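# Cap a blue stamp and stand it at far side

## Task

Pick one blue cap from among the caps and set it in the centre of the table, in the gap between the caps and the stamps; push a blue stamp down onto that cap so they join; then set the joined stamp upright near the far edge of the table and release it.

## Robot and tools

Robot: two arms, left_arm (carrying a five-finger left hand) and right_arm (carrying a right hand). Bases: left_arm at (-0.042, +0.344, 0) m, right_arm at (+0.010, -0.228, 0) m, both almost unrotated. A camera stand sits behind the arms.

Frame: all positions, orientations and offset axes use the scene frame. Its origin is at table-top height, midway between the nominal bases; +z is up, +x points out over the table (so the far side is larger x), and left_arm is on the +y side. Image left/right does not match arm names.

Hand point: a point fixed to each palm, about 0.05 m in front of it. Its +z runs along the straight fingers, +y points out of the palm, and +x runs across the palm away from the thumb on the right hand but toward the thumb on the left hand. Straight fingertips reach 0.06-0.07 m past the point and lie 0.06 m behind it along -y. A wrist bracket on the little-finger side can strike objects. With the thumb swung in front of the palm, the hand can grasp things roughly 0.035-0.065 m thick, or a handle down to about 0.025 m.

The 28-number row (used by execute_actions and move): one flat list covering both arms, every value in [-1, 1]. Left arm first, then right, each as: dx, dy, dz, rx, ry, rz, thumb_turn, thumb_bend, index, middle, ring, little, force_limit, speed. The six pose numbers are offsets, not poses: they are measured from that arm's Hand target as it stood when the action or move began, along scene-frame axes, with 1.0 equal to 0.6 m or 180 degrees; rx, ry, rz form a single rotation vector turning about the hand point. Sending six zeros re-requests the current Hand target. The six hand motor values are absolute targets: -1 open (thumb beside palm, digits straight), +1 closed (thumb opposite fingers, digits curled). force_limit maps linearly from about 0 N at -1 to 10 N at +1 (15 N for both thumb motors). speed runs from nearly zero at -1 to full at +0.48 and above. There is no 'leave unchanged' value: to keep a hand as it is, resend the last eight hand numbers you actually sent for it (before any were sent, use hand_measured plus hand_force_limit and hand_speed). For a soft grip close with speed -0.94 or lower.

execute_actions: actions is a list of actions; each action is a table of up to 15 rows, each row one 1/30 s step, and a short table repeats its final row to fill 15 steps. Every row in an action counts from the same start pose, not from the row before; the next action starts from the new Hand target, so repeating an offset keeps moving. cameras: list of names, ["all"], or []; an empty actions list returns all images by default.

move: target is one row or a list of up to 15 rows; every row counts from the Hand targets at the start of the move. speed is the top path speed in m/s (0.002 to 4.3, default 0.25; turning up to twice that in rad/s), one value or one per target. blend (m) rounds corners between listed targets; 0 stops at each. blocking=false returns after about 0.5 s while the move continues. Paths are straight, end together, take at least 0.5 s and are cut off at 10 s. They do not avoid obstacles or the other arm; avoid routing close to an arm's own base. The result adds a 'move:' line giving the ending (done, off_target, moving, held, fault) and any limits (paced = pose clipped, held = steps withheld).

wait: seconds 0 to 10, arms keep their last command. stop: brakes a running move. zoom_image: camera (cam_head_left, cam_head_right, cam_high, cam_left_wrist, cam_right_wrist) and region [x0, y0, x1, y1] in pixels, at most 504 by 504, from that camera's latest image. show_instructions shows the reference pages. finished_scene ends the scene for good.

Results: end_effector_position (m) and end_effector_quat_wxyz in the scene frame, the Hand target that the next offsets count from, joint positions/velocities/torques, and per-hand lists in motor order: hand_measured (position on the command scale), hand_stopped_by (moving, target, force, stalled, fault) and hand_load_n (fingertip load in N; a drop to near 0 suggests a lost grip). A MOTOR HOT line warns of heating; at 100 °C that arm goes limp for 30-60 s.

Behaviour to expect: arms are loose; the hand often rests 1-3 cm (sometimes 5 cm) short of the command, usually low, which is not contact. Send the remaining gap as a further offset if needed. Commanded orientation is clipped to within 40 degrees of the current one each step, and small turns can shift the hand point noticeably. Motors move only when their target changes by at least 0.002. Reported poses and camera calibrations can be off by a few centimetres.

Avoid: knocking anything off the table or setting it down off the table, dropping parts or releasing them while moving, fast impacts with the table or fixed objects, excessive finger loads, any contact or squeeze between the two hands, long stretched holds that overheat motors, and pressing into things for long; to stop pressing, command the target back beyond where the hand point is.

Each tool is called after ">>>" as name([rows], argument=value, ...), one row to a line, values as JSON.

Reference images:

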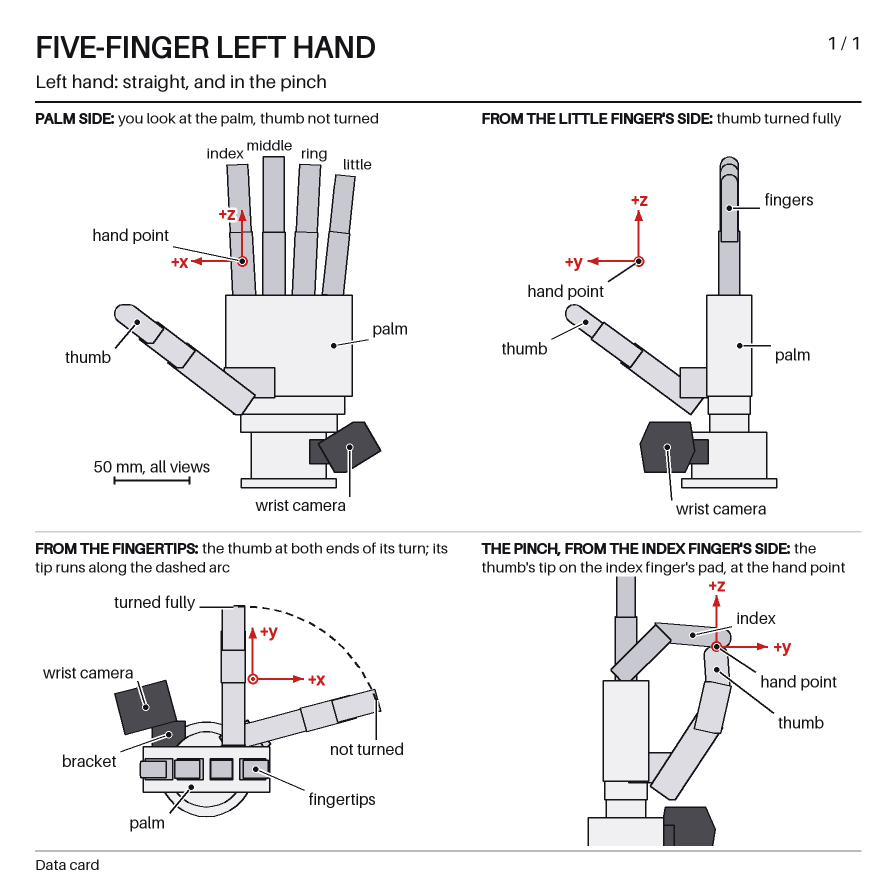

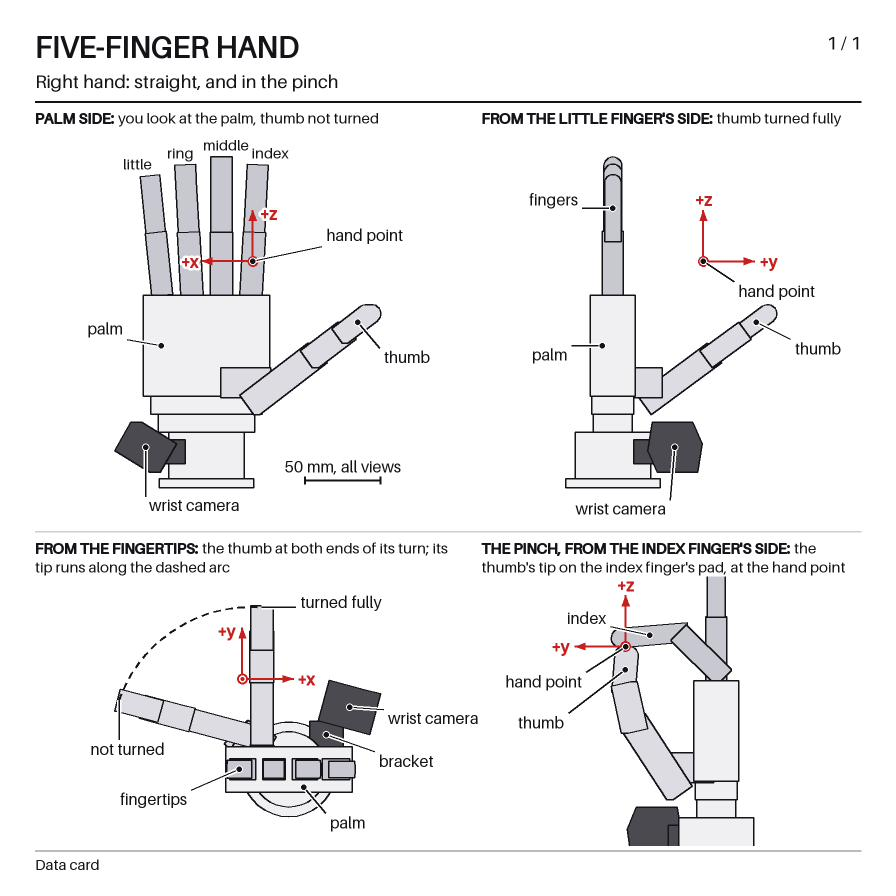

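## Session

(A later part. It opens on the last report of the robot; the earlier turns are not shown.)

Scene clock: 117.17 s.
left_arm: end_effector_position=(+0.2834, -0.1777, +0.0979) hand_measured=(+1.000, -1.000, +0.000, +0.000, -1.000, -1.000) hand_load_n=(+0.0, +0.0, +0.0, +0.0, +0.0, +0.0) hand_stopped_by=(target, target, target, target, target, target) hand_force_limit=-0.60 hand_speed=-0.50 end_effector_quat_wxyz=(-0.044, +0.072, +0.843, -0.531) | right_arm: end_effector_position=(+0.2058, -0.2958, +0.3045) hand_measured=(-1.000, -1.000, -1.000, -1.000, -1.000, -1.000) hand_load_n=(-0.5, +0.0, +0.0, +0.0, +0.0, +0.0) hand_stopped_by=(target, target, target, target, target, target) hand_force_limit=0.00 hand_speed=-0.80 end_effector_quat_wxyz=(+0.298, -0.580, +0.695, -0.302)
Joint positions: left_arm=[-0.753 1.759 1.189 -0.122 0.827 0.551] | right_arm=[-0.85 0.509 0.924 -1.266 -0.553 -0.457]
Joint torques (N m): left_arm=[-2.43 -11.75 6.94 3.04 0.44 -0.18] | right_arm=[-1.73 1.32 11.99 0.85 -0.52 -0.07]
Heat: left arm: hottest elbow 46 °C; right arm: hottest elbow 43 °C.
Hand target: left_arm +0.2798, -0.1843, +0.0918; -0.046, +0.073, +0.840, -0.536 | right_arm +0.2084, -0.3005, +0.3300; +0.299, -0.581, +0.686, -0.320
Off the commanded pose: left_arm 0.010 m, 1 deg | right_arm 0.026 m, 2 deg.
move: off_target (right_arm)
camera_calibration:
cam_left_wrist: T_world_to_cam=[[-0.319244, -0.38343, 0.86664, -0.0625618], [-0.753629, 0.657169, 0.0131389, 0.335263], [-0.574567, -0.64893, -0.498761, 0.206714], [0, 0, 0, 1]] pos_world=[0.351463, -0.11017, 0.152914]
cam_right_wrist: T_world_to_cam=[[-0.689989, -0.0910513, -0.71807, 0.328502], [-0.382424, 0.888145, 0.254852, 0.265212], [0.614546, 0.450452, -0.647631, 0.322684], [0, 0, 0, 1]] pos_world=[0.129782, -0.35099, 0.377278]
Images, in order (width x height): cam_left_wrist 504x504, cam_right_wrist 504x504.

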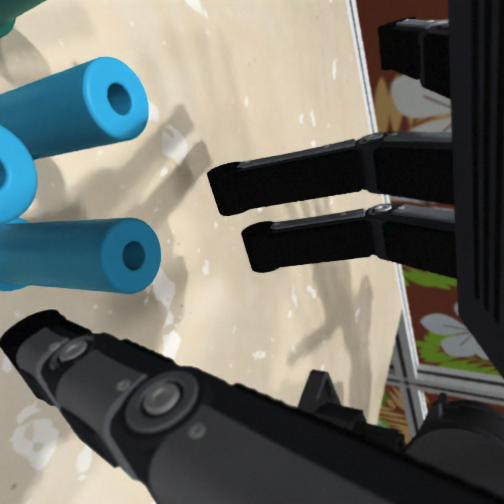

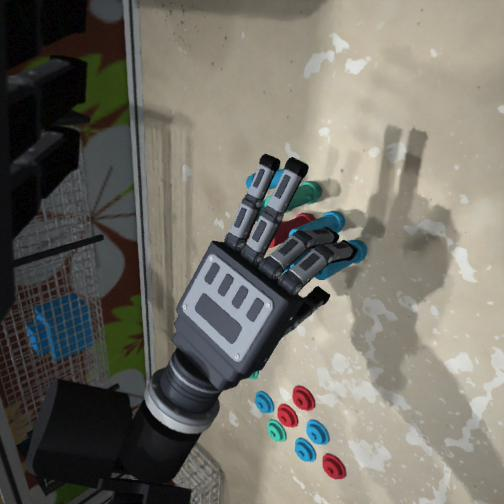

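>>> move(target=[0.003,-0.005,-0.07,0,0,0,1,-1,0,0,-1,-1,-0.6,-0.5,0,0,0,0,0,0,-1,-1,-1,-1,-1,-1,0,-0.8], cameras=["cam_left_wrist","cam_right_wrist"], speed=0.08)

>>> zoom_image(camera="cam_right_wrist", region=[240, 150, 420, 330])

Scene clock: 119.30 s.
left_arm: end_effector_position=(+0.2853, -0.1809, +0.0549) hand_measured=(+1.000, -1.000, +0.000, +0.000, -1.000, -1.000) hand_load_n=(+0.0, +0.0, +0.0, +0.0, -0.5, +0.0) hand_stopped_by=(target, target, target, target, target, target) hand_force_limit=-0.60 hand_speed=-0.50 end_effector_quat_wxyz=(-0.045, +0.072, +0.843, -0.531) | right_arm: end_effector_position=(+0.2058, -0.2958, +0.3045) hand_measured=(-1.000, -1.000, -1.000, -1.000, -1.000, -1.000) hand_load_n=(-0.5, +0.0, +0.0, +0.0, +0.0, +0.0) hand_stopped_by=(target, target, target, target, target, target) hand_force_limit=0.00 hand_speed=-0.80 end_effector_quat_wxyz=(+0.298, -0.580, +0.695, -0.302)
Joint positions: left_arm=[-0.755 1.834 1.163 -0.022 0.827 0.551] | right_arm=[-0.85 0.509 0.924 -1.266 -0.553 -0.457]
Joint torques (N m): left_arm=[-2.26 -12.45 6.41 2.97 0.43 -0.14] | right_arm=[-1.79 1.38 12 0.85 -0.52 -0.07]
Heat: left arm: hottest shoulder 45 °C; right arm: hottest elbow 43 °C.
Hand target: left_arm +0.2816, -0.1873, +0.0498; -0.046, +0.073, +0.840, -0.536 | right_arm +0.2084, -0.3005, +0.3300; +0.299, -0.581, +0.686, -0.320
Off the commanded pose: left_arm 0.009 m, 1 deg | right_arm 0.026 m, 2 deg.
move: off_target (right_arm)
camera_calibration:
cam_left_wrist: T_world_to_cam=[[-0.318883, -0.383868, 0.866579, -0.0260996], [-0.752591, 0.658325, 0.0146804, 0.339231], [-0.576126, -0.647498, -0.498824, 0.184987], [0, 0, 0, 1]] pos_world=[0.353555, -0.113564, 0.109913]
cam_right_wrist: T_world_to_cam=[[-0.689989, -0.0910513, -0.71807, 0.328502], [-0.382424, 0.888145, 0.254852, 0.265212], [0.614546, 0.450452, -0.647631, 0.322684], [0, 0, 0, 1]] pos_world=[0.129782, -0.35099, 0.377278]
Images, in order (width x height): cam_left_wrist 504x504, cam_right_wrist 504x504.

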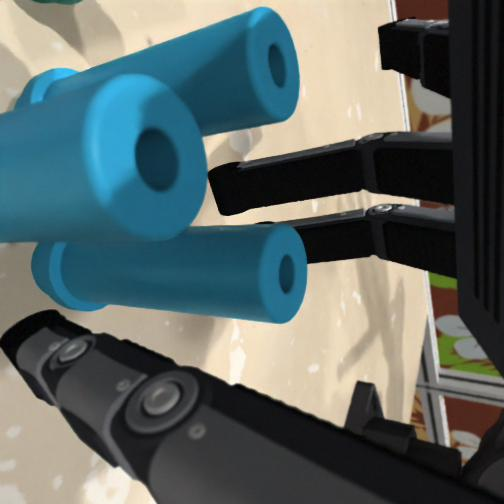

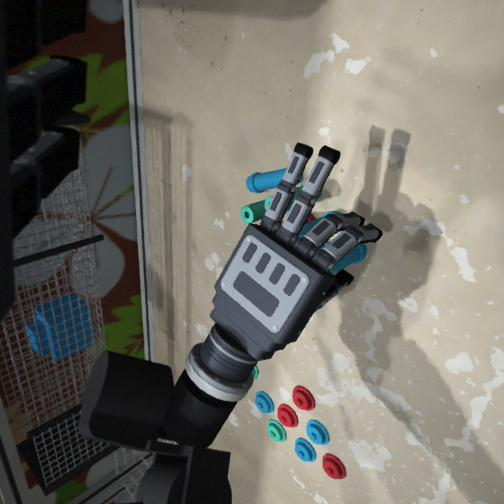

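Scaled by 2.800 from the camera's 504x504 image, which has a finer 720x720 frame.

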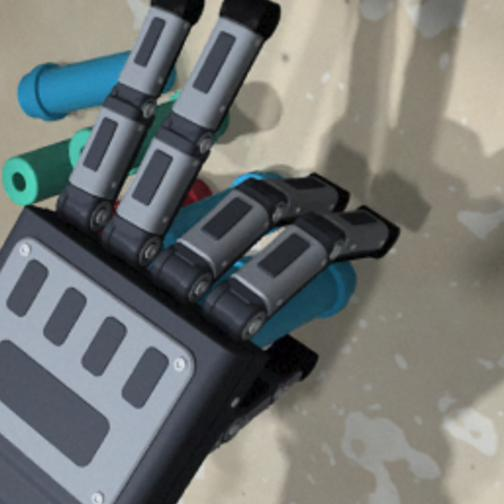

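>>> move(target=[0,0,0,0,0,0,1,-0.8,0.2,0.2,-1,-1,-0.8,-0.85,0,0,0,0,0,0,-1,-1,-1,-1,-1,-1,0,-0.8], cameras=["cam_left_wrist","cam_right_wrist"], speed=0.08)

>>> zoom_image(camera="cam_right_wrist", region=[240, 150, 420, 330])

Scene clock: 121.87 s.
left_arm: end_effector_position=(+0.2852, -0.1809, +0.0550) hand_measured=(+1.000, -0.800, +0.200, +0.200, -1.000, -1.000) hand_load_n=(+0.0, +0.0, +0.0, +0.0, +0.0, +0.0) hand_stopped_by=(target, target, target, target, target, target) hand_force_limit=-0.80 hand_speed=-0.85 end_effector_quat_wxyz=(-0.045, +0.072, +0.843, -0.530) | right_arm: end_effector_position=(+0.2058, -0.2958, +0.3045) hand_measured=(-1.000, -1.000, -1.000, -1.000, -1.000, -1.000) hand_load_n=(+0.0, +0.0, +0.0, +0.0, +0.0, +0.0) hand_stopped_by=(target, target, target, target, target, target) hand_force_limit=0.00 hand_speed=-0.80 end_effector_quat_wxyz=(+0.298, -0.580, +0.695, -0.302)
Joint positions: left_arm=[-0.755 1.834 1.163 -0.022 0.827 0.549] | right_arm=[-0.85 0.509 0.924 -1.266 -0.553 -0.457]
Joint torques (N m): left_arm=[-2.02 -12.51 6.52 2.93 0.41 -0.14] | right_arm=[-1.79 1.32 11.99 0.85 -0.52 -0.07]
Heat: left arm: hottest shoulder 45 °C; right arm: hottest elbow 43 °C.
Hand target: left_arm +0.2816, -0.1873, +0.0498; -0.046, +0.073, +0.840, -0.536 | right_arm +0.2084, -0.3005, +0.3300; +0.299, -0.581, +0.686, -0.320
Off the commanded pose: left_arm 0.009 m, 1 deg | right_arm 0.026 m, 2 deg.
move: off_target (right_arm)
camera_calibration:
cam_left_wrist: T_world_to_cam=[[-0.317436, -0.384275, 0.86693, -0.0266921], [-0.753013, 0.657815, 0.0158586, 0.339052], [-0.576374, -0.647775, -0.498178, 0.18498], [0, 0, 0, 1]] pos_world=[0.353455, -0.113465, 0.109916]
cam_right_wrist: T_world_to_cam=[[-0.689989, -0.0910513, -0.71807, 0.328502], [-0.382424, 0.888145, 0.254852, 0.265212], [0.614546, 0.450452, -0.647631, 0.322684], [0, 0, 0, 1]] pos_world=[0.129782, -0.35099, 0.377278]
Images, in order (width x height): cam_left_wrist 504x504, cam_right_wrist 504x504.

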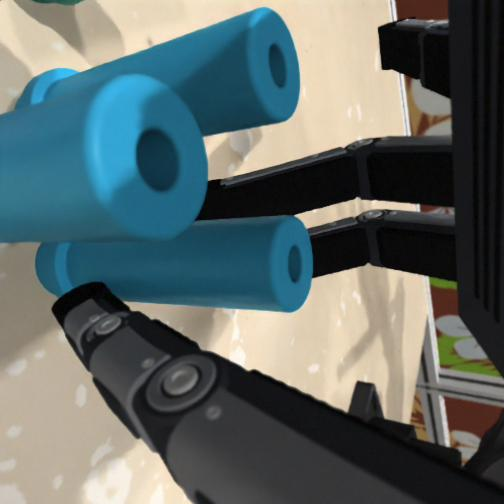

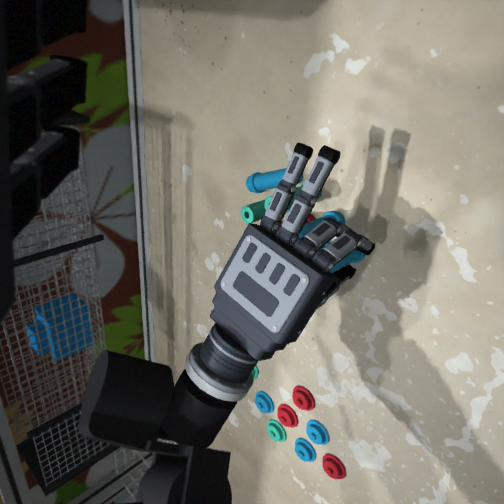

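Scaled by 2.800 from the camera's 504x504 image, which has a finer 720x720 frame.

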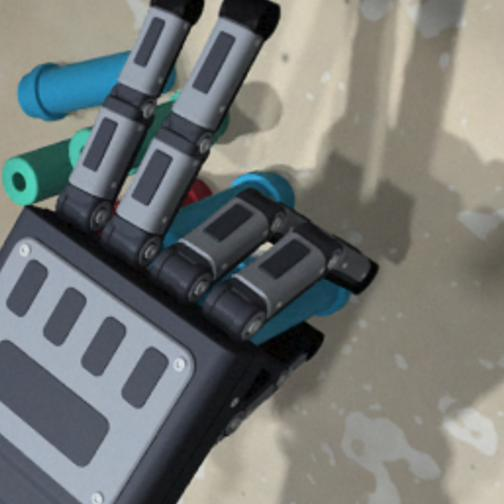

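>>> move(target=[0,0,0,0,0,0,1,-0.8,0.45,0.45,-1,-1,-0.7,-0.9,0,0,0,0,0,0,-1,-1,-1,-1,-1,-1,0,-0.8], cameras=["cam_left_wrist","cam_right_wrist"], speed=0.08)

>>> zoom_image(camera="cam_right_wrist", region=[240, 150, 420, 330])

Scene clock: 124.10 s.
left_arm: end_effector_position=(+0.2852, -0.1809, +0.0550) hand_measured=(+1.000, -0.802, +0.450, +0.440, -1.000, -1.000) hand_load_n=(+1.0, +6.5, +0.0, +5.0, +0.0, +0.0) hand_stopped_by=(target, target, target, force, target, target) hand_force_limit=-0.70 hand_speed=-0.90 end_effector_quat_wxyz=(-0.045, +0.072, +0.843, -0.530) | right_arm: end_effector_position=(+0.2058, -0.2958, +0.3045) hand_measured=(-1.000, -1.000, -1.000, -1.000, -1.000, -1.000) hand_load_n=(+0.0, +0.0, +0.0, +0.0, +0.0, +0.0) hand_stopped_by=(target, target, target, target, target, target) hand_force_limit=0.00 hand_speed=-0.80 end_effector_quat_wxyz=(+0.298, -0.580, +0.695, -0.302)
Joint positions: left_arm=[-0.755 1.834 1.163 -0.022 0.827 0.549] | right_arm=[-0.85 0.509 0.924 -1.266 -0.553 -0.457]
Joint torques (N m): left_arm=[-1.55 -12.16 6.56 2.97 0.47 -0.17] | right_arm=[-1.73 1.32 11.99 0.85 -0.52 -0.07]
Heat: left arm: hottest shoulder 45 °C; right arm: hottest elbow 43 °C.
Hand target: left_arm +0.2816, -0.1873, +0.0498; -0.046, +0.073, +0.840, -0.536 | right_arm +0.2084, -0.3005, +0.3300; +0.299, -0.581, +0.686, -0.320
Off the commanded pose: left_arm 0.009 m, 1 deg | right_arm 0.026 m, 2 deg.
move: off_target (right_arm)
camera_calibration:
cam_left_wrist: T_world_to_cam=[[-0.317436, -0.384275, 0.86693, -0.0266921], [-0.753013, 0.657815, 0.0158586, 0.339052], [-0.576374, -0.647775, -0.498178, 0.18498], [0, 0, 0, 1]] pos_world=[0.353455, -0.113465, 0.109916]
cam_right_wrist: T_world_to_cam=[[-0.689989, -0.0910513, -0.71807, 0.328502], [-0.382424, 0.888145, 0.254852, 0.265212], [0.614546, 0.450452, -0.647631, 0.322684], [0, 0, 0, 1]] pos_world=[0.129782, -0.35099, 0.377278]
Images, in order (width x height): cam_left_wrist 504x504, cam_right_wrist 504x504.

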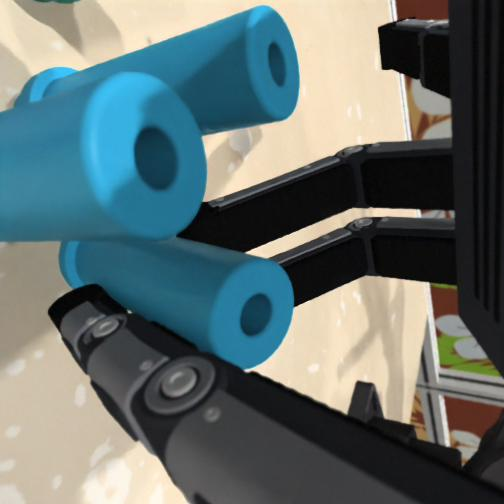

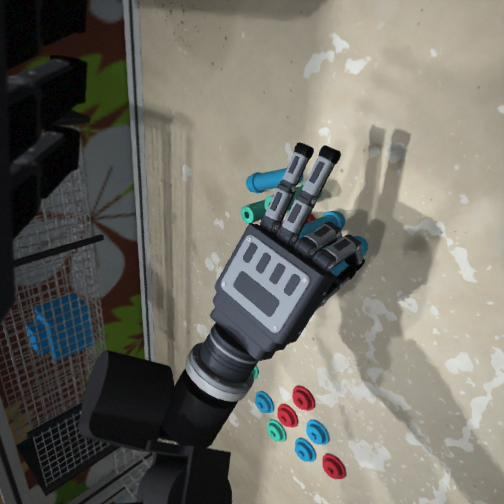

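Scaled by 2.800 from the camera's 504x504 image, which has a finer 720x720 frame.

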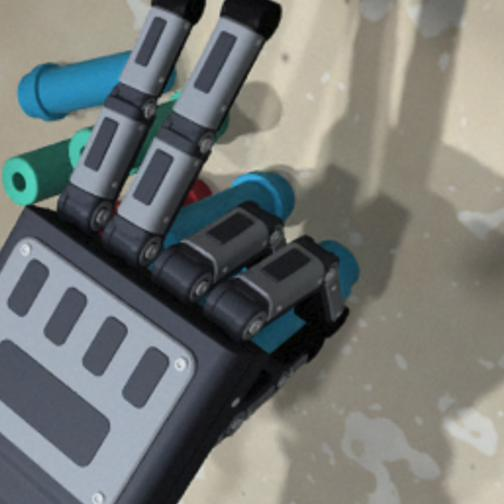

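>>> move([
  [0,0,0,0,0,0,1,-0.8,0.1,0.1,-1,-1,-0.7,-0.8,0,0,0,0,0,0,-1,-1,-1,-1,-1,-1,0,-0.8],
  [0,0,0.0,0,0,0,1,-0.5,0.1,0.1,-1,-1,-0.7,-0.85,0,0,0,0,0,0,-1,-1,-1,-1,-1,-1,0,-0.8],
], cameras=["cam_left_wrist","cam_right_wrist"], speed=0.08)

Scene clock: 127.83 s.
left_arm: end_effector_position=(+0.2852, -0.1809, +0.0550) hand_measured=(+1.000, -0.500, +0.100, +0.100, -1.000, -1.000) hand_load_n=(+0.0, +0.0, +0.0, +0.0, +0.0, +0.0) hand_stopped_by=(target, target, target, target, target, target) hand_force_limit=-0.70 hand_speed=-0.85 end_effector_quat_wxyz=(-0.045, +0.072, +0.843, -0.530) | right_arm: end_effector_position=(+0.2058, -0.2958, +0.3045) hand_measured=(-1.000, -1.000, -1.000, -1.000, -1.000, -1.000) hand_load_n=(-0.5, +0.0, +0.0, +0.0, +0.0, +0.0) hand_stopped_by=(target, target, target, target, target, target) hand_force_limit=0.00 hand_speed=-0.80 end_effector_quat_wxyz=(+0.298, -0.580, +0.695, -0.302)
Joint positions: left_arm=[-0.755 1.834 1.163 -0.022 0.827 0.549] | right_arm=[-0.85 0.509 0.924 -1.266 -0.553 -0.457]
Joint torques (N m): left_arm=[-1.96 -11.63 6.52 2.92 0.44 -0.13] | right_arm=[-1.79 1.32 12 0.87 -0.52 -0.07]
Heat: left arm: hottest shoulder 45 °C; right arm: hottest elbow 44 °C.
Hand target: left_arm +0.2816, -0.1873, +0.0498; -0.046, +0.073, +0.840, -0.536 | right_arm +0.2084, -0.3005, +0.3300; +0.299, -0.581, +0.686, -0.320
Off the commanded pose: left_arm 0.009 m, 1 deg | right_arm 0.026 m, 2 deg.
move: off_target (right_arm)
camera_calibration:
cam_left_wrist: T_world_to_cam=[[-0.317436, -0.384275, 0.86693, -0.0266921], [-0.753013, 0.657815, 0.0158586, 0.339052], [-0.576374, -0.647775, -0.498178, 0.18498], [0, 0, 0, 1]] pos_world=[0.353455, -0.113465, 0.109916]
cam_right_wrist: T_world_to_cam=[[-0.689989, -0.0910513, -0.71807, 0.328502], [-0.382424, 0.888145, 0.254852, 0.265212], [0.614546, 0.450452, -0.647631, 0.322684], [0, 0, 0, 1]] pos_world=[0.129782, -0.35099, 0.377278]
Images, in order (width x height): cam_left_wrist 504x504, cam_right_wrist 504x504.

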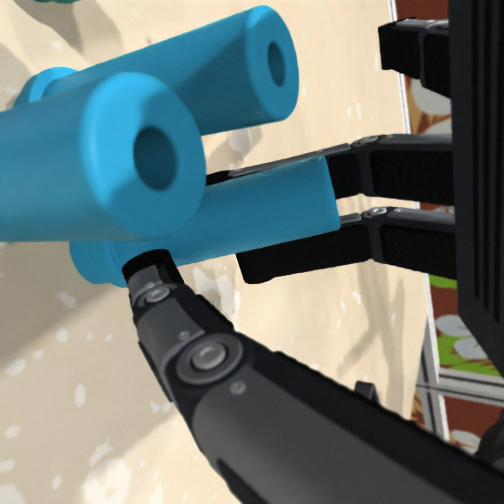

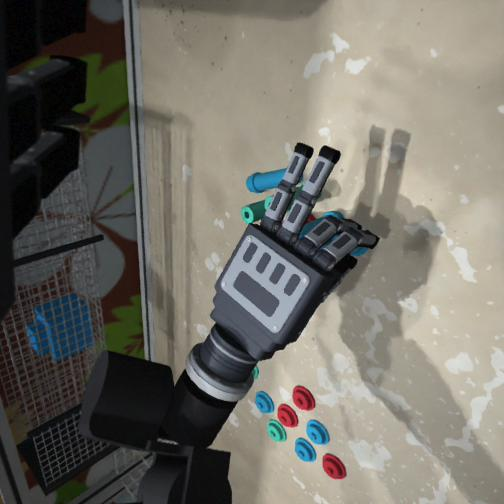

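>>> move(target=[0,0,0,0,0,0,1,-0.5,0.45,0.45,-1,-1,-0.85,-0.93,0,0,0,0,0,0,-1,-1,-1,-1,-1,-1,0,-0.8], cameras=["cam_left_wrist","cam_right_wrist"], speed=0.08)

Scene clock: 130.77 s.
left_arm: end_effector_position=(+0.2852, -0.1809, +0.0550) hand_measured=(+1.000, -0.500, +0.450, +0.112, -1.000, -1.000) hand_load_n=(+0.5, +1.0, +0.0, +1.0, +0.0, +0.0) hand_stopped_by=(target, target, target, force, target, target) hand_force_limit=-0.85 hand_speed=-0.93 end_effector_quat_wxyz=(-0.045, +0.072, +0.843, -0.530) | right_arm: end_effector_position=(+0.2058, -0.2958, +0.3045) hand_measured=(-1.000, -1.000, -1.000, -1.000, -1.000, -1.000) hand_load_n=(+0.0, +0.0, +0.0, +0.0, +0.0, -0.5) hand_stopped_by=(target, target, target, target, target, target) hand_force_limit=0.00 hand_speed=-0.80 end_effector_quat_wxyz=(+0.298, -0.580, +0.695, -0.302)
Joint positions: left_arm=[-0.755 1.834 1.163 -0.022 0.827 0.549] | right_arm=[-0.85 0.509 0.924 -1.266 -0.553 -0.457]
Joint torques (N m): left_arm=[-2.43 -12.63 6.5 3.02 0.46 -0.12] | right_arm=[-1.79 1.32 11.99 0.87 -0.52 -0.07]
Heat: left arm: hottest shoulder 45 °C; right arm: hottest elbow 44 °C.
Hand target: left_arm +0.2816, -0.1873, +0.0498; -0.046, +0.073, +0.840, -0.536 | right_arm +0.2084, -0.3005, +0.3300; +0.299, -0.581, +0.686, -0.320
Off the commanded pose: left_arm 0.009 m, 1 deg | right_arm 0.026 m, 2 deg.
move: off_target (right_arm)
camera_calibration:
cam_left_wrist: T_world_to_cam=[[-0.317436, -0.384275, 0.86693, -0.0266921], [-0.753013, 0.657815, 0.0158586, 0.339052], [-0.576374, -0.647775, -0.498178, 0.18498], [0, 0, 0, 1]] pos_world=[0.353455, -0.113465, 0.109916]
cam_right_wrist: T_world_to_cam=[[-0.689989, -0.0910513, -0.71807, 0.328502], [-0.382424, 0.888145, 0.254852, 0.265212], [0.614546, 0.450452, -0.647631, 0.322684], [0, 0, 0, 1]] pos_world=[0.129782, -0.35099, 0.377278]
Images, in order (width x height): cam_left_wrist 504x504, cam_right_wrist 504x504.

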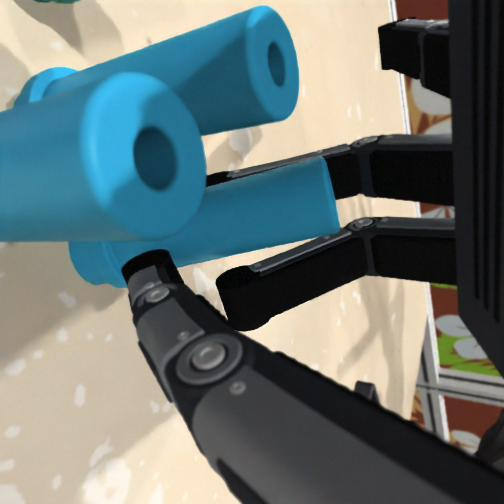

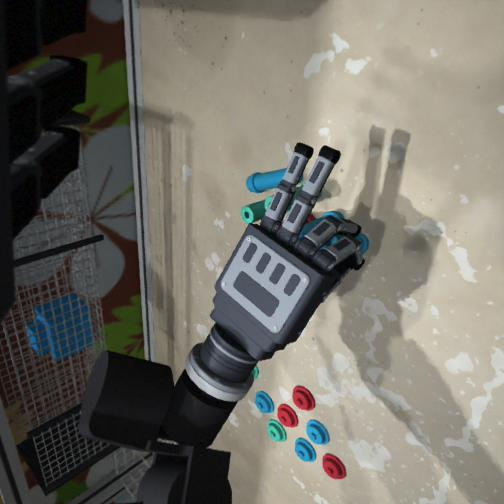

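>>> move(target=[0,0,0,0,0,0,1,-0.5,0.46,0.46,-1,-1,-0.5,-0.93,0,0,0,0,0,0,-1,-1,-1,-1,-1,-1,0,-0.8], cameras=["cam_left_wrist","cam_right_wrist"], speed=0.08)

>>> zoom_image(camera="cam_left_wrist", region=[0, 80, 400, 404])

Scene clock: 131.97 s.
left_arm: end_effector_position=(+0.2852, -0.1809, +0.0550) hand_measured=(+1.000, -0.500, +0.460, +0.136, -1.000, -1.000) hand_load_n=(+0.5, +4.0, +0.0, +3.0, +0.0, +0.0) hand_stopped_by=(target, target, target, force, target, target) hand_force_limit=-0.50 hand_speed=-0.93 end_effector_quat_wxyz=(-0.045, +0.072, +0.843, -0.530) | right_arm: end_effector_position=(+0.2058, -0.2958, +0.3045) hand_measured=(-1.000, -1.000, -1.000, -1.000, -1.000, -1.000) hand_load_n=(-0.5, +0.0, +0.0, +0.0, +0.0, +0.0) hand_stopped_by=(target, target, target, target, target, target) hand_force_limit=0.00 hand_speed=-0.80 end_effector_quat_wxyz=(+0.298, -0.580, +0.695, -0.302)
Joint positions: left_arm=[-0.755 1.834 1.163 -0.022 0.827 0.549] | right_arm=[-0.85 0.509 0.924 -1.266 -0.553 -0.457]
Joint torques (N m): left_arm=[-2.08 -11.87 6.37 2.97 0.4 -0.15] | right_arm=[-1.79 1.32 11.99 0.85 -0.52 -0.07]
Heat: left arm: hottest shoulder 45 °C; right arm: hottest elbow 44 °C.
Hand target: left_arm +0.2816, -0.1873, +0.0498; -0.046, +0.073, +0.840, -0.536 | right_arm +0.2084, -0.3005, +0.3300; +0.299, -0.581, +0.686, -0.320
Off the commanded pose: left_arm 0.009 m, 1 deg | right_arm 0.026 m, 2 deg.
move: off_target (right_arm)
camera_calibration:
cam_left_wrist: T_world_to_cam=[[-0.317436, -0.384275, 0.86693, -0.0266921], [-0.753013, 0.657815, 0.0158586, 0.339052], [-0.576374, -0.647775, -0.498178, 0.18498], [0, 0, 0, 1]] pos_world=[0.353455, -0.113465, 0.109916]
cam_right_wrist: T_world_to_cam=[[-0.689989, -0.0910513, -0.71807, 0.328502], [-0.382424, 0.888145, 0.254852, 0.265212], [0.614546, 0.450452, -0.647631, 0.322684], [0, 0, 0, 1]] pos_world=[0.129782, -0.35099, 0.377278]
Images, in order (width x height): cam_left_wrist 504x504, cam_right_wrist 504x504.

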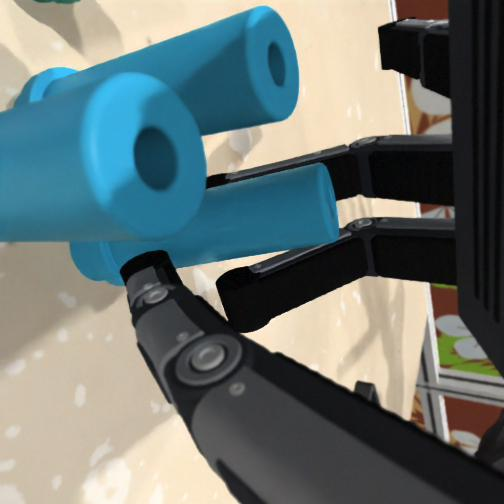

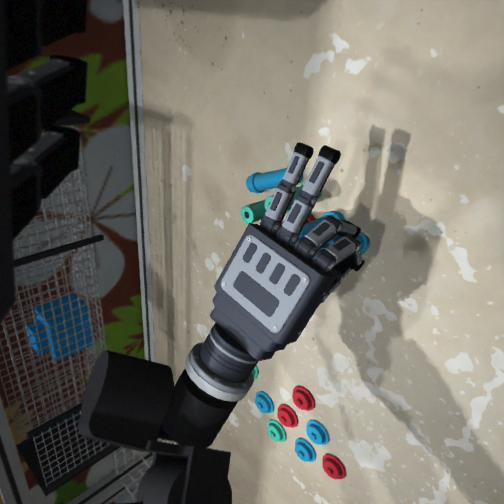

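Scaled by 1.260 from the camera's 504x504 image, which has a finer 720x720 frame.

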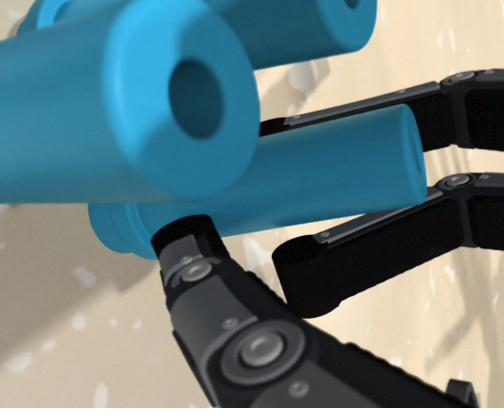

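>>> move(target=[-0.02,-0.01,0.06,0,0,0,1,-0.5,0.46,0.46,-1,-1,-0.5,-0.93,0,0,0,0,0,0,-1,-1,-1,-1,-1,-1,0,-0.8], cameras=["cam_left_wrist","cam_right_wrist"], speed=0.06)

>>> zoom_image(camera="cam_left_wrist", region=[0, 80, 400, 404])

Scene clock: 134.00 s.
left_arm: end_effector_position=(+0.2729, -0.1893, +0.0725) hand_measured=(+1.000, -0.500, +0.460, +0.136, -1.000, -1.000) hand_load_n=(+0.5, +3.5, +0.0, +3.5, +0.0, +0.0) hand_stopped_by=(target, target, target, force, target, target) hand_force_limit=-0.50 hand_speed=-0.93 end_effector_quat_wxyz=(-0.045, +0.075, +0.842, -0.533) | right_arm: end_effector_position=(+0.2058, -0.2958, +0.3045) hand_measured=(-1.000, -1.000, -1.000, -1.000, -1.000, -1.000) hand_load_n=(-0.5, +0.0, +0.0, +0.0, +0.0, -0.5) hand_stopped_by=(target, target, target, target, target, target) hand_force_limit=0.00 hand_speed=-0.80 end_effector_quat_wxyz=(+0.298, -0.580, +0.695, -0.302)
Joint positions: left_arm=[-0.781 1.8 1.163 -0.033 0.812 0.528] | right_arm=[-0.85 0.509 0.924 -1.266 -0.553 -0.457]
Joint torques (N m): left_arm=[-1.67 -14.21 7.82 1.09 0.32 -0.15] | right_arm=[-1.79 1.32 11.99 0.85 -0.52 -0.07]
Heat: left arm: hottest shoulder 45 °C; right arm: hottest elbow 44 °C.
Hand target: left_arm +0.2696, -0.1933, +0.0858; -0.046, +0.073, +0.840, -0.536 | right_arm +0.2084, -0.3005, +0.3300; +0.299, -0.581, +0.686, -0.320
Off the commanded pose: left_arm 0.014 m, 0 deg | right_arm 0.026 m, 2 deg.
move: off_target (left_arm, right_arm)
camera_calibration:
cam_left_wrist: T_world_to_cam=[[-0.322627, -0.377151, 0.868141, -0.0464047], [-0.749823, 0.661581, 0.0087575, 0.335385], [-0.577648, -0.648126, -0.496241, 0.18132], [0, 0, 0, 1]] pos_world=[0.341247, -0.121867, 0.127327]
cam_right_wrist: T_world_to_cam=[[-0.689989, -0.0910513, -0.71807, 0.328502], [-0.382424, 0.888145, 0.254852, 0.265212], [0.614546, 0.450452, -0.647631, 0.322684], [0, 0, 0, 1]] pos_world=[0.129782, -0.35099, 0.377278]
Images, in order (width x height): cam_left_wrist 504x504, cam_right_wrist 504x504.

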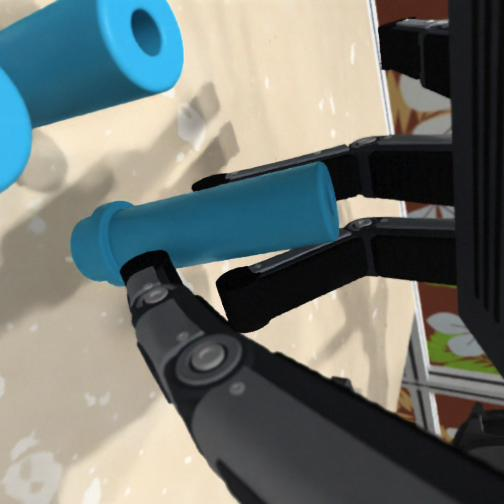

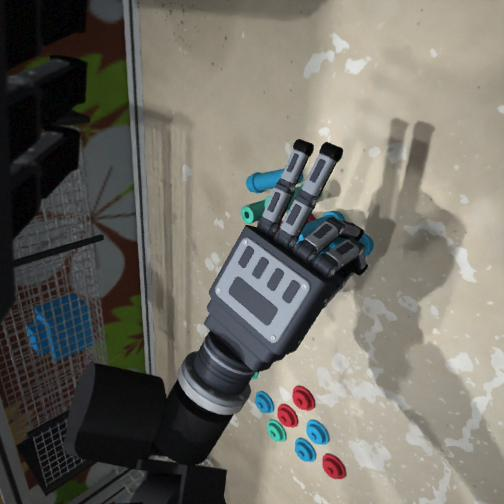

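Scaled by 1.260 from the camera's 504x504 image, which has a finer 720x720 frame.

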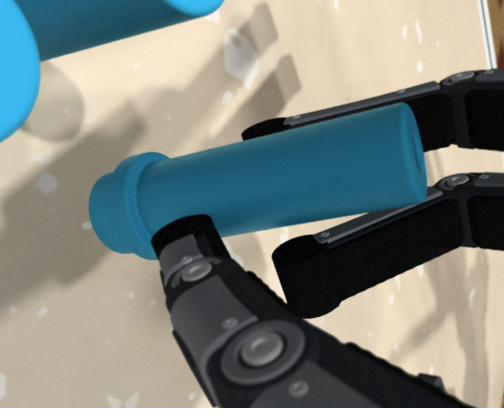

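>>> move([
  [0,0,0.13,0,0,0,1,-0.5,0.46,0.46,-1,-1,-0.5,-0.93,0,0,0,0,0,0,-1,-1,-1,-1,-1,-1,0,-0.8],
  [0.03,0.05,0.14,-0.093,0.0164,0,1,-0.5,0.46,0.46,-1,-1,-0.5,-0.93,0,0,0,0,0,0,-1,-1,-1,-1,-1,-1,0,-0.8],
], cameras=["cam_left_wrist","cam_right_wrist"], speed=0.1)

Scene clock: 140.87 s.
left_arm: end_effector_position=(+0.2787, -0.1688, +0.1672) hand_measured=(+1.000, -0.500, +0.460, +0.136, -1.000, -1.000) hand_load_n=(+0.5, +3.5, +0.0, +3.0, +0.0, +0.0) hand_stopped_by=(target, target, target, force, target, target) hand_force_limit=-0.50 hand_speed=-0.93 end_effector_quat_wxyz=(-0.064, +0.069, +0.757, -0.646) | right_arm: end_effector_position=(+0.2058, -0.2958, +0.3045) hand_measured=(-1.000, -1.000, -1.000, -1.000, -1.000, -1.000) hand_load_n=(-0.5, +0.0, +0.0, +0.0, +0.0, +0.0) hand_stopped_by=(target, target, target, target, target, target) hand_force_limit=0.00 hand_speed=-0.80 end_effector_quat_wxyz=(+0.298, -0.580, +0.695, -0.302)
Joint positions: left_arm=[-0.691 1.682 1.068 0.312 1.019 0.252] | right_arm=[-0.85 0.509 0.924 -1.266 -0.553 -0.457]
Joint torques (N m): left_arm=[-0.44 -11.46 6.58 3.37 0.5 -0.13] | right_arm=[-1.79 1.32 11.99 0.85 -0.52 -0.07]
Heat: left arm: hottest elbow 45 °C; right arm: hottest elbow 45 °C.
Hand target: left_arm +0.2876, -0.1633, +0.1698; -0.057, +0.066, +0.752, -0.654 | right_arm +0.2084, -0.3005, +0.3300; +0.299, -0.581, +0.686, -0.320
Off the commanded pose: left_arm 0.011 m, 1 deg | right_arm 0.026 m, 2 deg.
move: off_target (left_arm, right_arm)
camera_calibration:
cam_left_wrist: T_world_to_cam=[[-0.267033, -0.11769, 0.956474, -0.105325], [-0.74503, 0.654744, -0.127438, 0.345685], [-0.611247, -0.746632, -0.262521, 0.198584], [0, 0, 0, 1]] pos_world=[0.350805, -0.090462, 0.196926]
cam_right_wrist: T_world_to_cam=[[-0.689989, -0.0910513, -0.71807, 0.328502], [-0.382424, 0.888145, 0.254852, 0.265212], [0.614546, 0.450452, -0.647631, 0.322684], [0, 0, 0, 1]] pos_world=[0.129782, -0.35099, 0.377278]
Images, in order (width x height): cam_left_wrist 504x504, cam_right_wrist 504x504.

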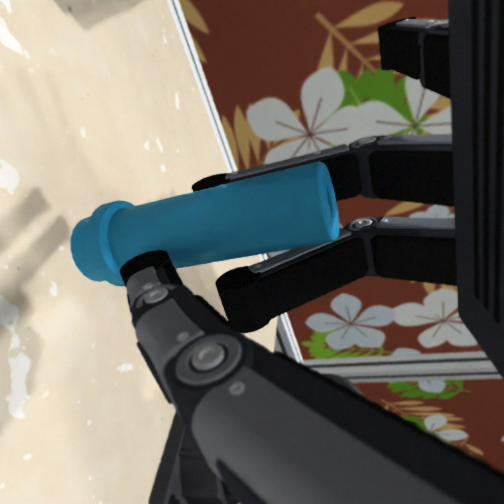

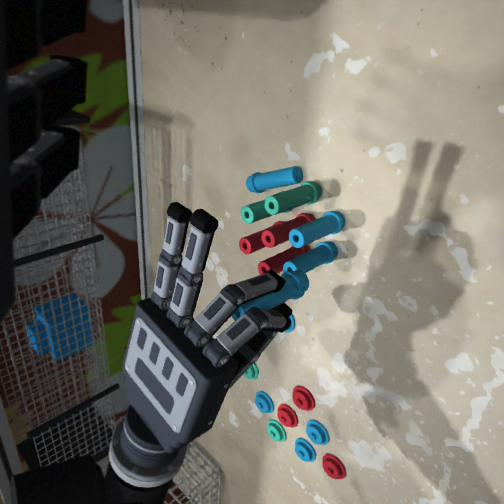

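>>> zoom_image(camera="cam_right_wrist", region=[180, 200, 360, 380])

>>> execute_actions(actions=[])

Scaled by 2.800 from the camera's 504x504 image, which has a finer 720x720 frame.

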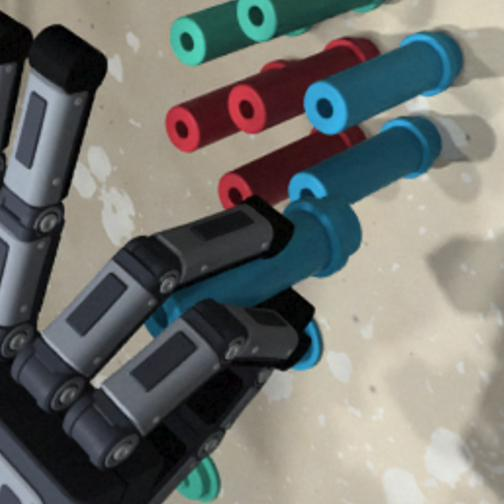

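Scene clock: 141.80 s.
left_arm: end_effector_position=(+0.2787, -0.1688, +0.1672) hand_measured=(+1.000, -0.500, +0.460, +0.136, -1.000, -1.000) hand_load_n=(+0.5, +3.5, +0.0, +3.5, +0.0, +0.0) hand_stopped_by=(target, target, target, force, target, target) hand_force_limit=-0.50 hand_speed=-0.93 end_effector_quat_wxyz=(-0.064, +0.069, +0.757, -0.646) | right_arm: end_effector_position=(+0.2058, -0.2958, +0.3045) hand_measured=(-1.000, -1.000, -1.000, -1.000, -1.000, -1.000) hand_load_n=(-0.5, +0.0, -0.5, +0.0, +0.0, +0.0) hand_stopped_by=(target, target, target, target, target, target) hand_force_limit=0.00 hand_speed=-0.80 end_effector_quat_wxyz=(+0.298, -0.580, +0.695, -0.302)
Joint positions: left_arm=[-0.691 1.682 1.068 0.312 1.019 0.252] | right_arm=[-0.85 0.509 0.924 -1.266 -0.553 -0.457]
Joint velocities: within noise
Joint torques (N m): left_arm=[0.21 -11.93 6.6 3.11 0.54 -0.13] | right_arm=[-1.79 1.32 12 0.87 -0.52 -0.07]
Heat: left arm: hottest elbow 45 °C; right arm: hottest elbow 45 °C.
Hand target: left_arm +0.2876, -0.1633, +0.1698; -0.057, +0.066, +0.752, -0.654 | right_arm +0.2084, -0.3005, +0.3300; +0.299, -0.581, +0.686, -0.320
Off the commanded pose: left_arm 0.011 m, 1 deg | right_arm 0.026 m, 2 deg.
camera_calibration:
cam_left_wrist: T_world_to_cam=[[-0.267033, -0.11769, 0.956474, -0.105325], [-0.74503, 0.654744, -0.127438, 0.345685], [-0.611247, -0.746632, -0.262521, 0.198584], [0, 0, 0, 1]] pos_world=[0.350805, -0.090462, 0.196926]
cam_right_wrist: T_world_to_cam=[[-0.689989, -0.0910513, -0.71807, 0.328502], [-0.382424, 0.888145, 0.254852, 0.265212], [0.614546, 0.450452, -0.647631, 0.322684], [0, 0, 0, 1]] pos_world=[0.129782, -0.35099, 0.377278]

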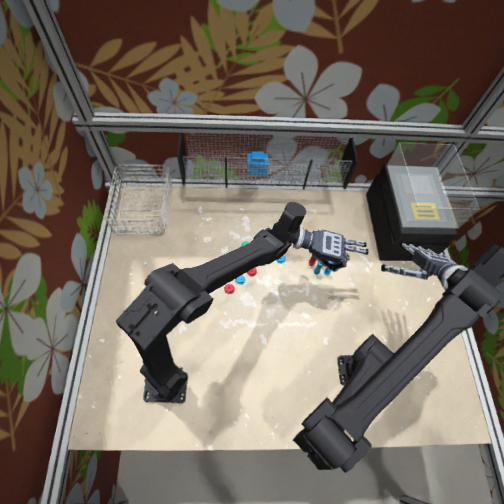

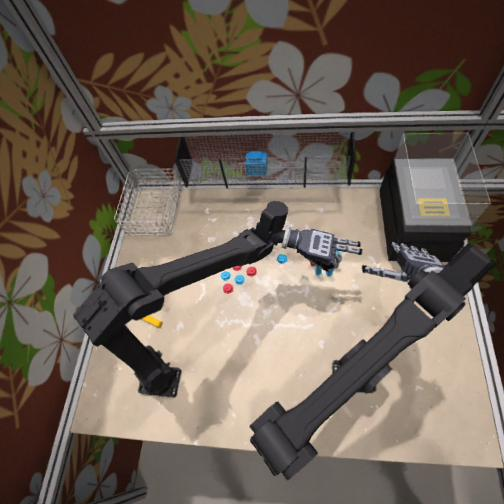

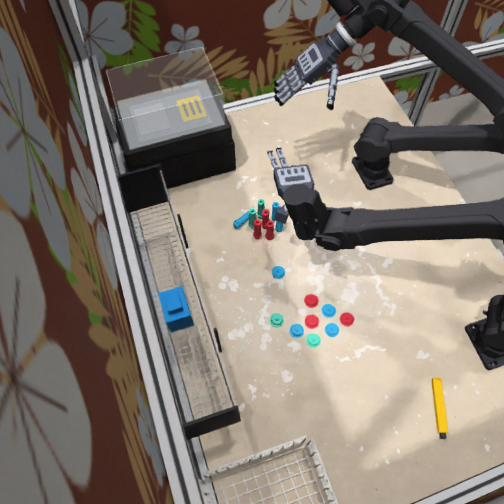

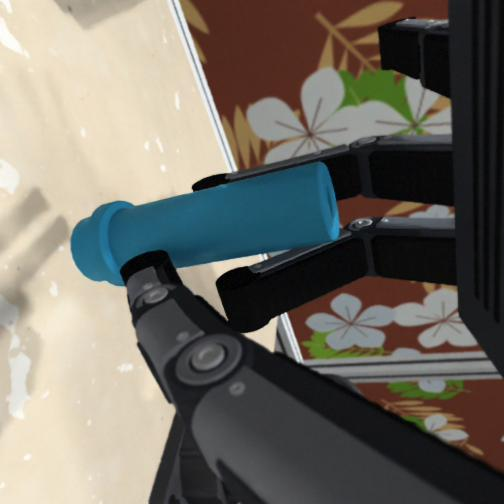

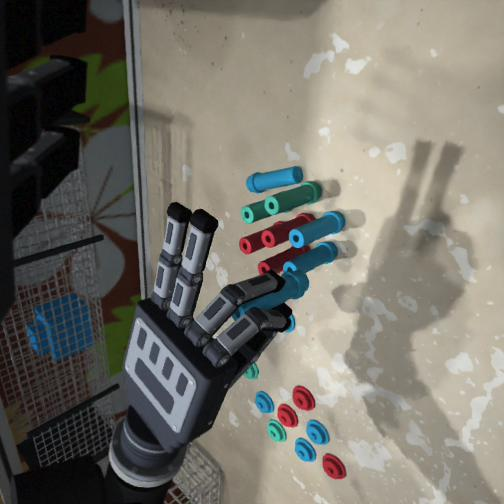

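>>> move([
  [0.15,0.24,0,0,0,0,1,-0.5,0.46,0.46,-1,-1,-0.5,-0.93,0,0,0,0,0,0,-1,-1,-1,-1,-1,-1,0,-0.8],
  [0.15,0.24,-0.083,0,0,0,1,-0.5,0.46,0.46,-1,-1,-0.5,-0.93,0,0,0,0,0,0,-1,-1,-1,-1,-1,-1,0,-0.8],
], cameras=["all"], speed=0.1)

>>> zoom_image(camera="cam_right_wrist", region=[200, 230, 360, 390])

Scene clock: 147.43 s.
left_arm: end_effector_position=(+0.3650, -0.0204, +0.1191) hand_measured=(+1.000, -0.500, +0.460, +0.136, -1.000, -1.000) hand_load_n=(+0.5, +3.5, +0.0, +3.0, +0.0, +0.0) hand_stopped_by=(target, target, target, force, target, target) hand_force_limit=-0.50 hand_speed=-0.93 end_effector_quat_wxyz=(-0.077, +0.049, +0.757, -0.647) | right_arm: end_effector_position=(+0.2058, -0.2958, +0.3045) hand_measured=(-1.000, -1.000, -1.000, -1.000, -1.000, -1.000) hand_load_n=(-0.5, +0.0, +0.0, +0.0, +0.0, +0.0) hand_stopped_by=(target, target, target, target, target, target) hand_force_limit=0.00 hand_speed=-0.80 end_effector_quat_wxyz=(+0.298, -0.580, +0.695, -0.302)
Joint positions: left_arm=[-0.352 1.747 1.069 0.016 1.321 0.594] | right_arm=[-0.85 0.509 0.924 -1.266 -0.553 -0.457]
Joint torques (N m): left_arm=[0.03 -10.81 7.62 2.71 0.87 0.21] | right_arm=[-1.85 1.32 11.99 0.85 -0.52 -0.07]
Heat: left arm: hottest elbow 45 °C; right arm: hottest elbow 45 °C.
Hand target: left_arm +0.3776, -0.0193, +0.1200; -0.057, +0.066, +0.752, -0.654 | right_arm +0.2084, -0.3005, +0.3300; +0.299, -0.581, +0.686, -0.320
Off the commanded pose: left_arm 0.013 m, 3 deg | right_arm 0.026 m, 2 deg.
move: off_target (left_arm, right_arm)
camera_calibration:
cam_left_wrist: T_world_to_cam=[[-0.223107, -0.124484, 0.966813, -0.0361919], [-0.758411, 0.64526, -0.0919338, 0.30713], [-0.612402, -0.753752, -0.238372, 0.346921], [0, 0, 0, 1]] pos_world=[0.437311, 0.0588086, 0.145923]
cam_right_wrist: T_world_to_cam=[[-0.689989, -0.0910513, -0.71807, 0.328502], [-0.382424, 0.888145, 0.254852, 0.265212], [0.614546, 0.450452, -0.647631, 0.322684], [0, 0, 0, 1]] pos_world=[0.129782, -0.35099, 0.377278]

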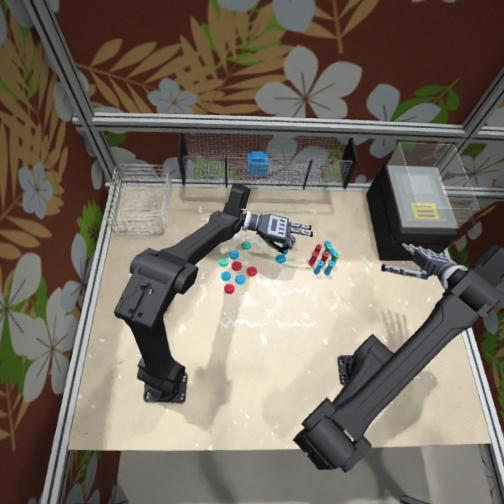

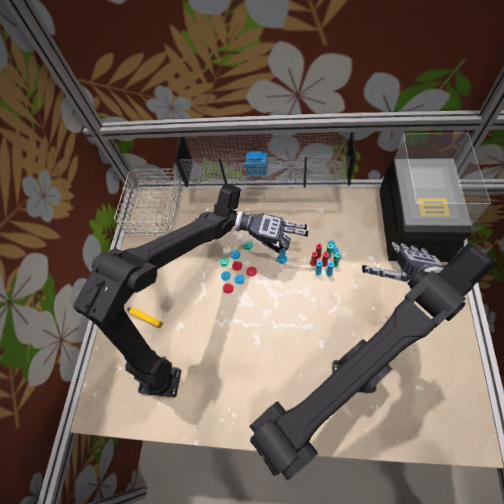

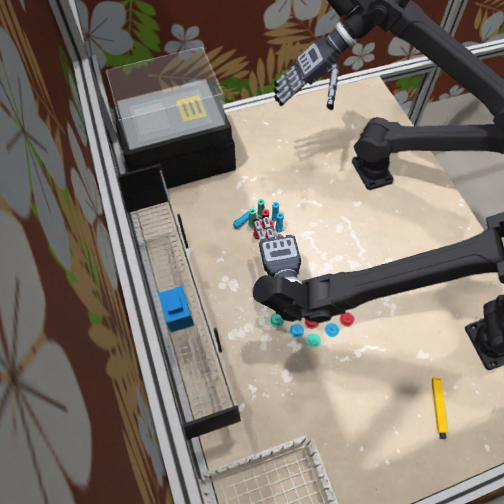

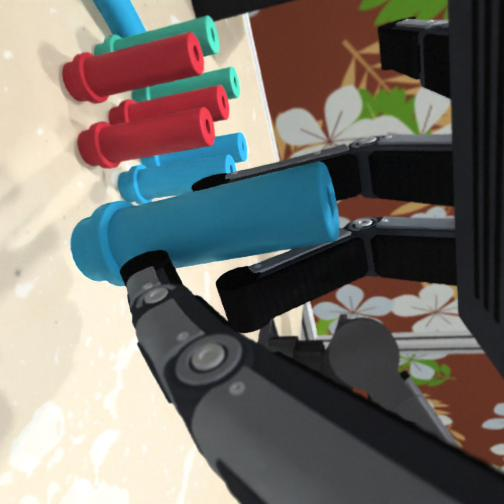

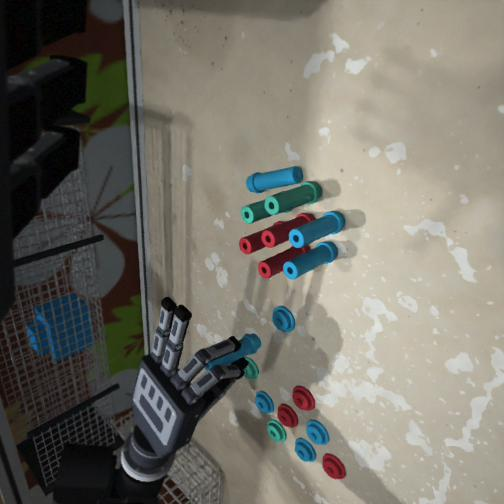

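Scaled by 3.150 from the camera's 504x504 image, which has a finer 720x720 frame.

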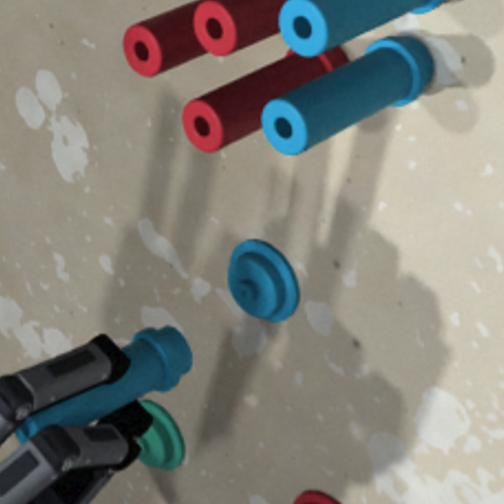

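>>> zoom_image(camera="cam_head_left", region=[240, 200, 340, 290])

>>> zoom_image(camera="cam_head_right", region=[240, 200, 340, 290])

Scaled by 5.040 from the camera's 504x504 image, which has a finer 720x720 frame.

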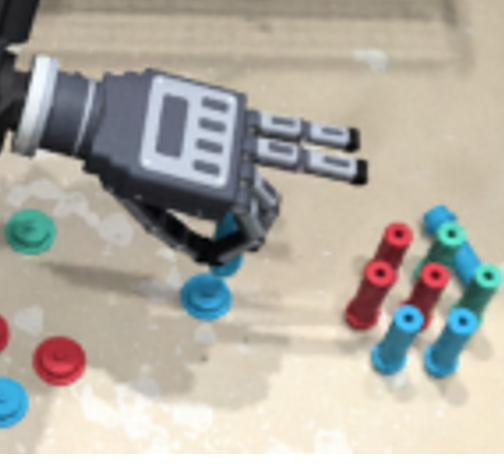

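Scaled by 5.040 from the camera's 504x504 image, which has a finer 720x720 frame.

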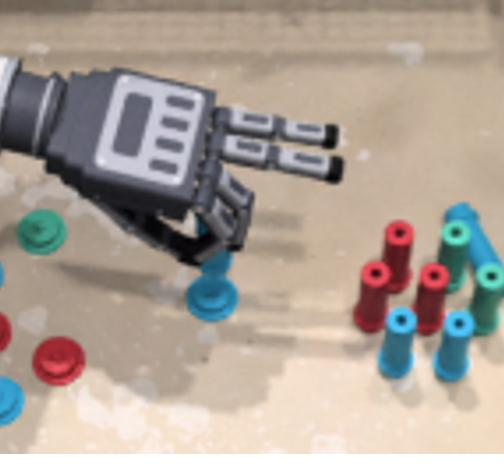

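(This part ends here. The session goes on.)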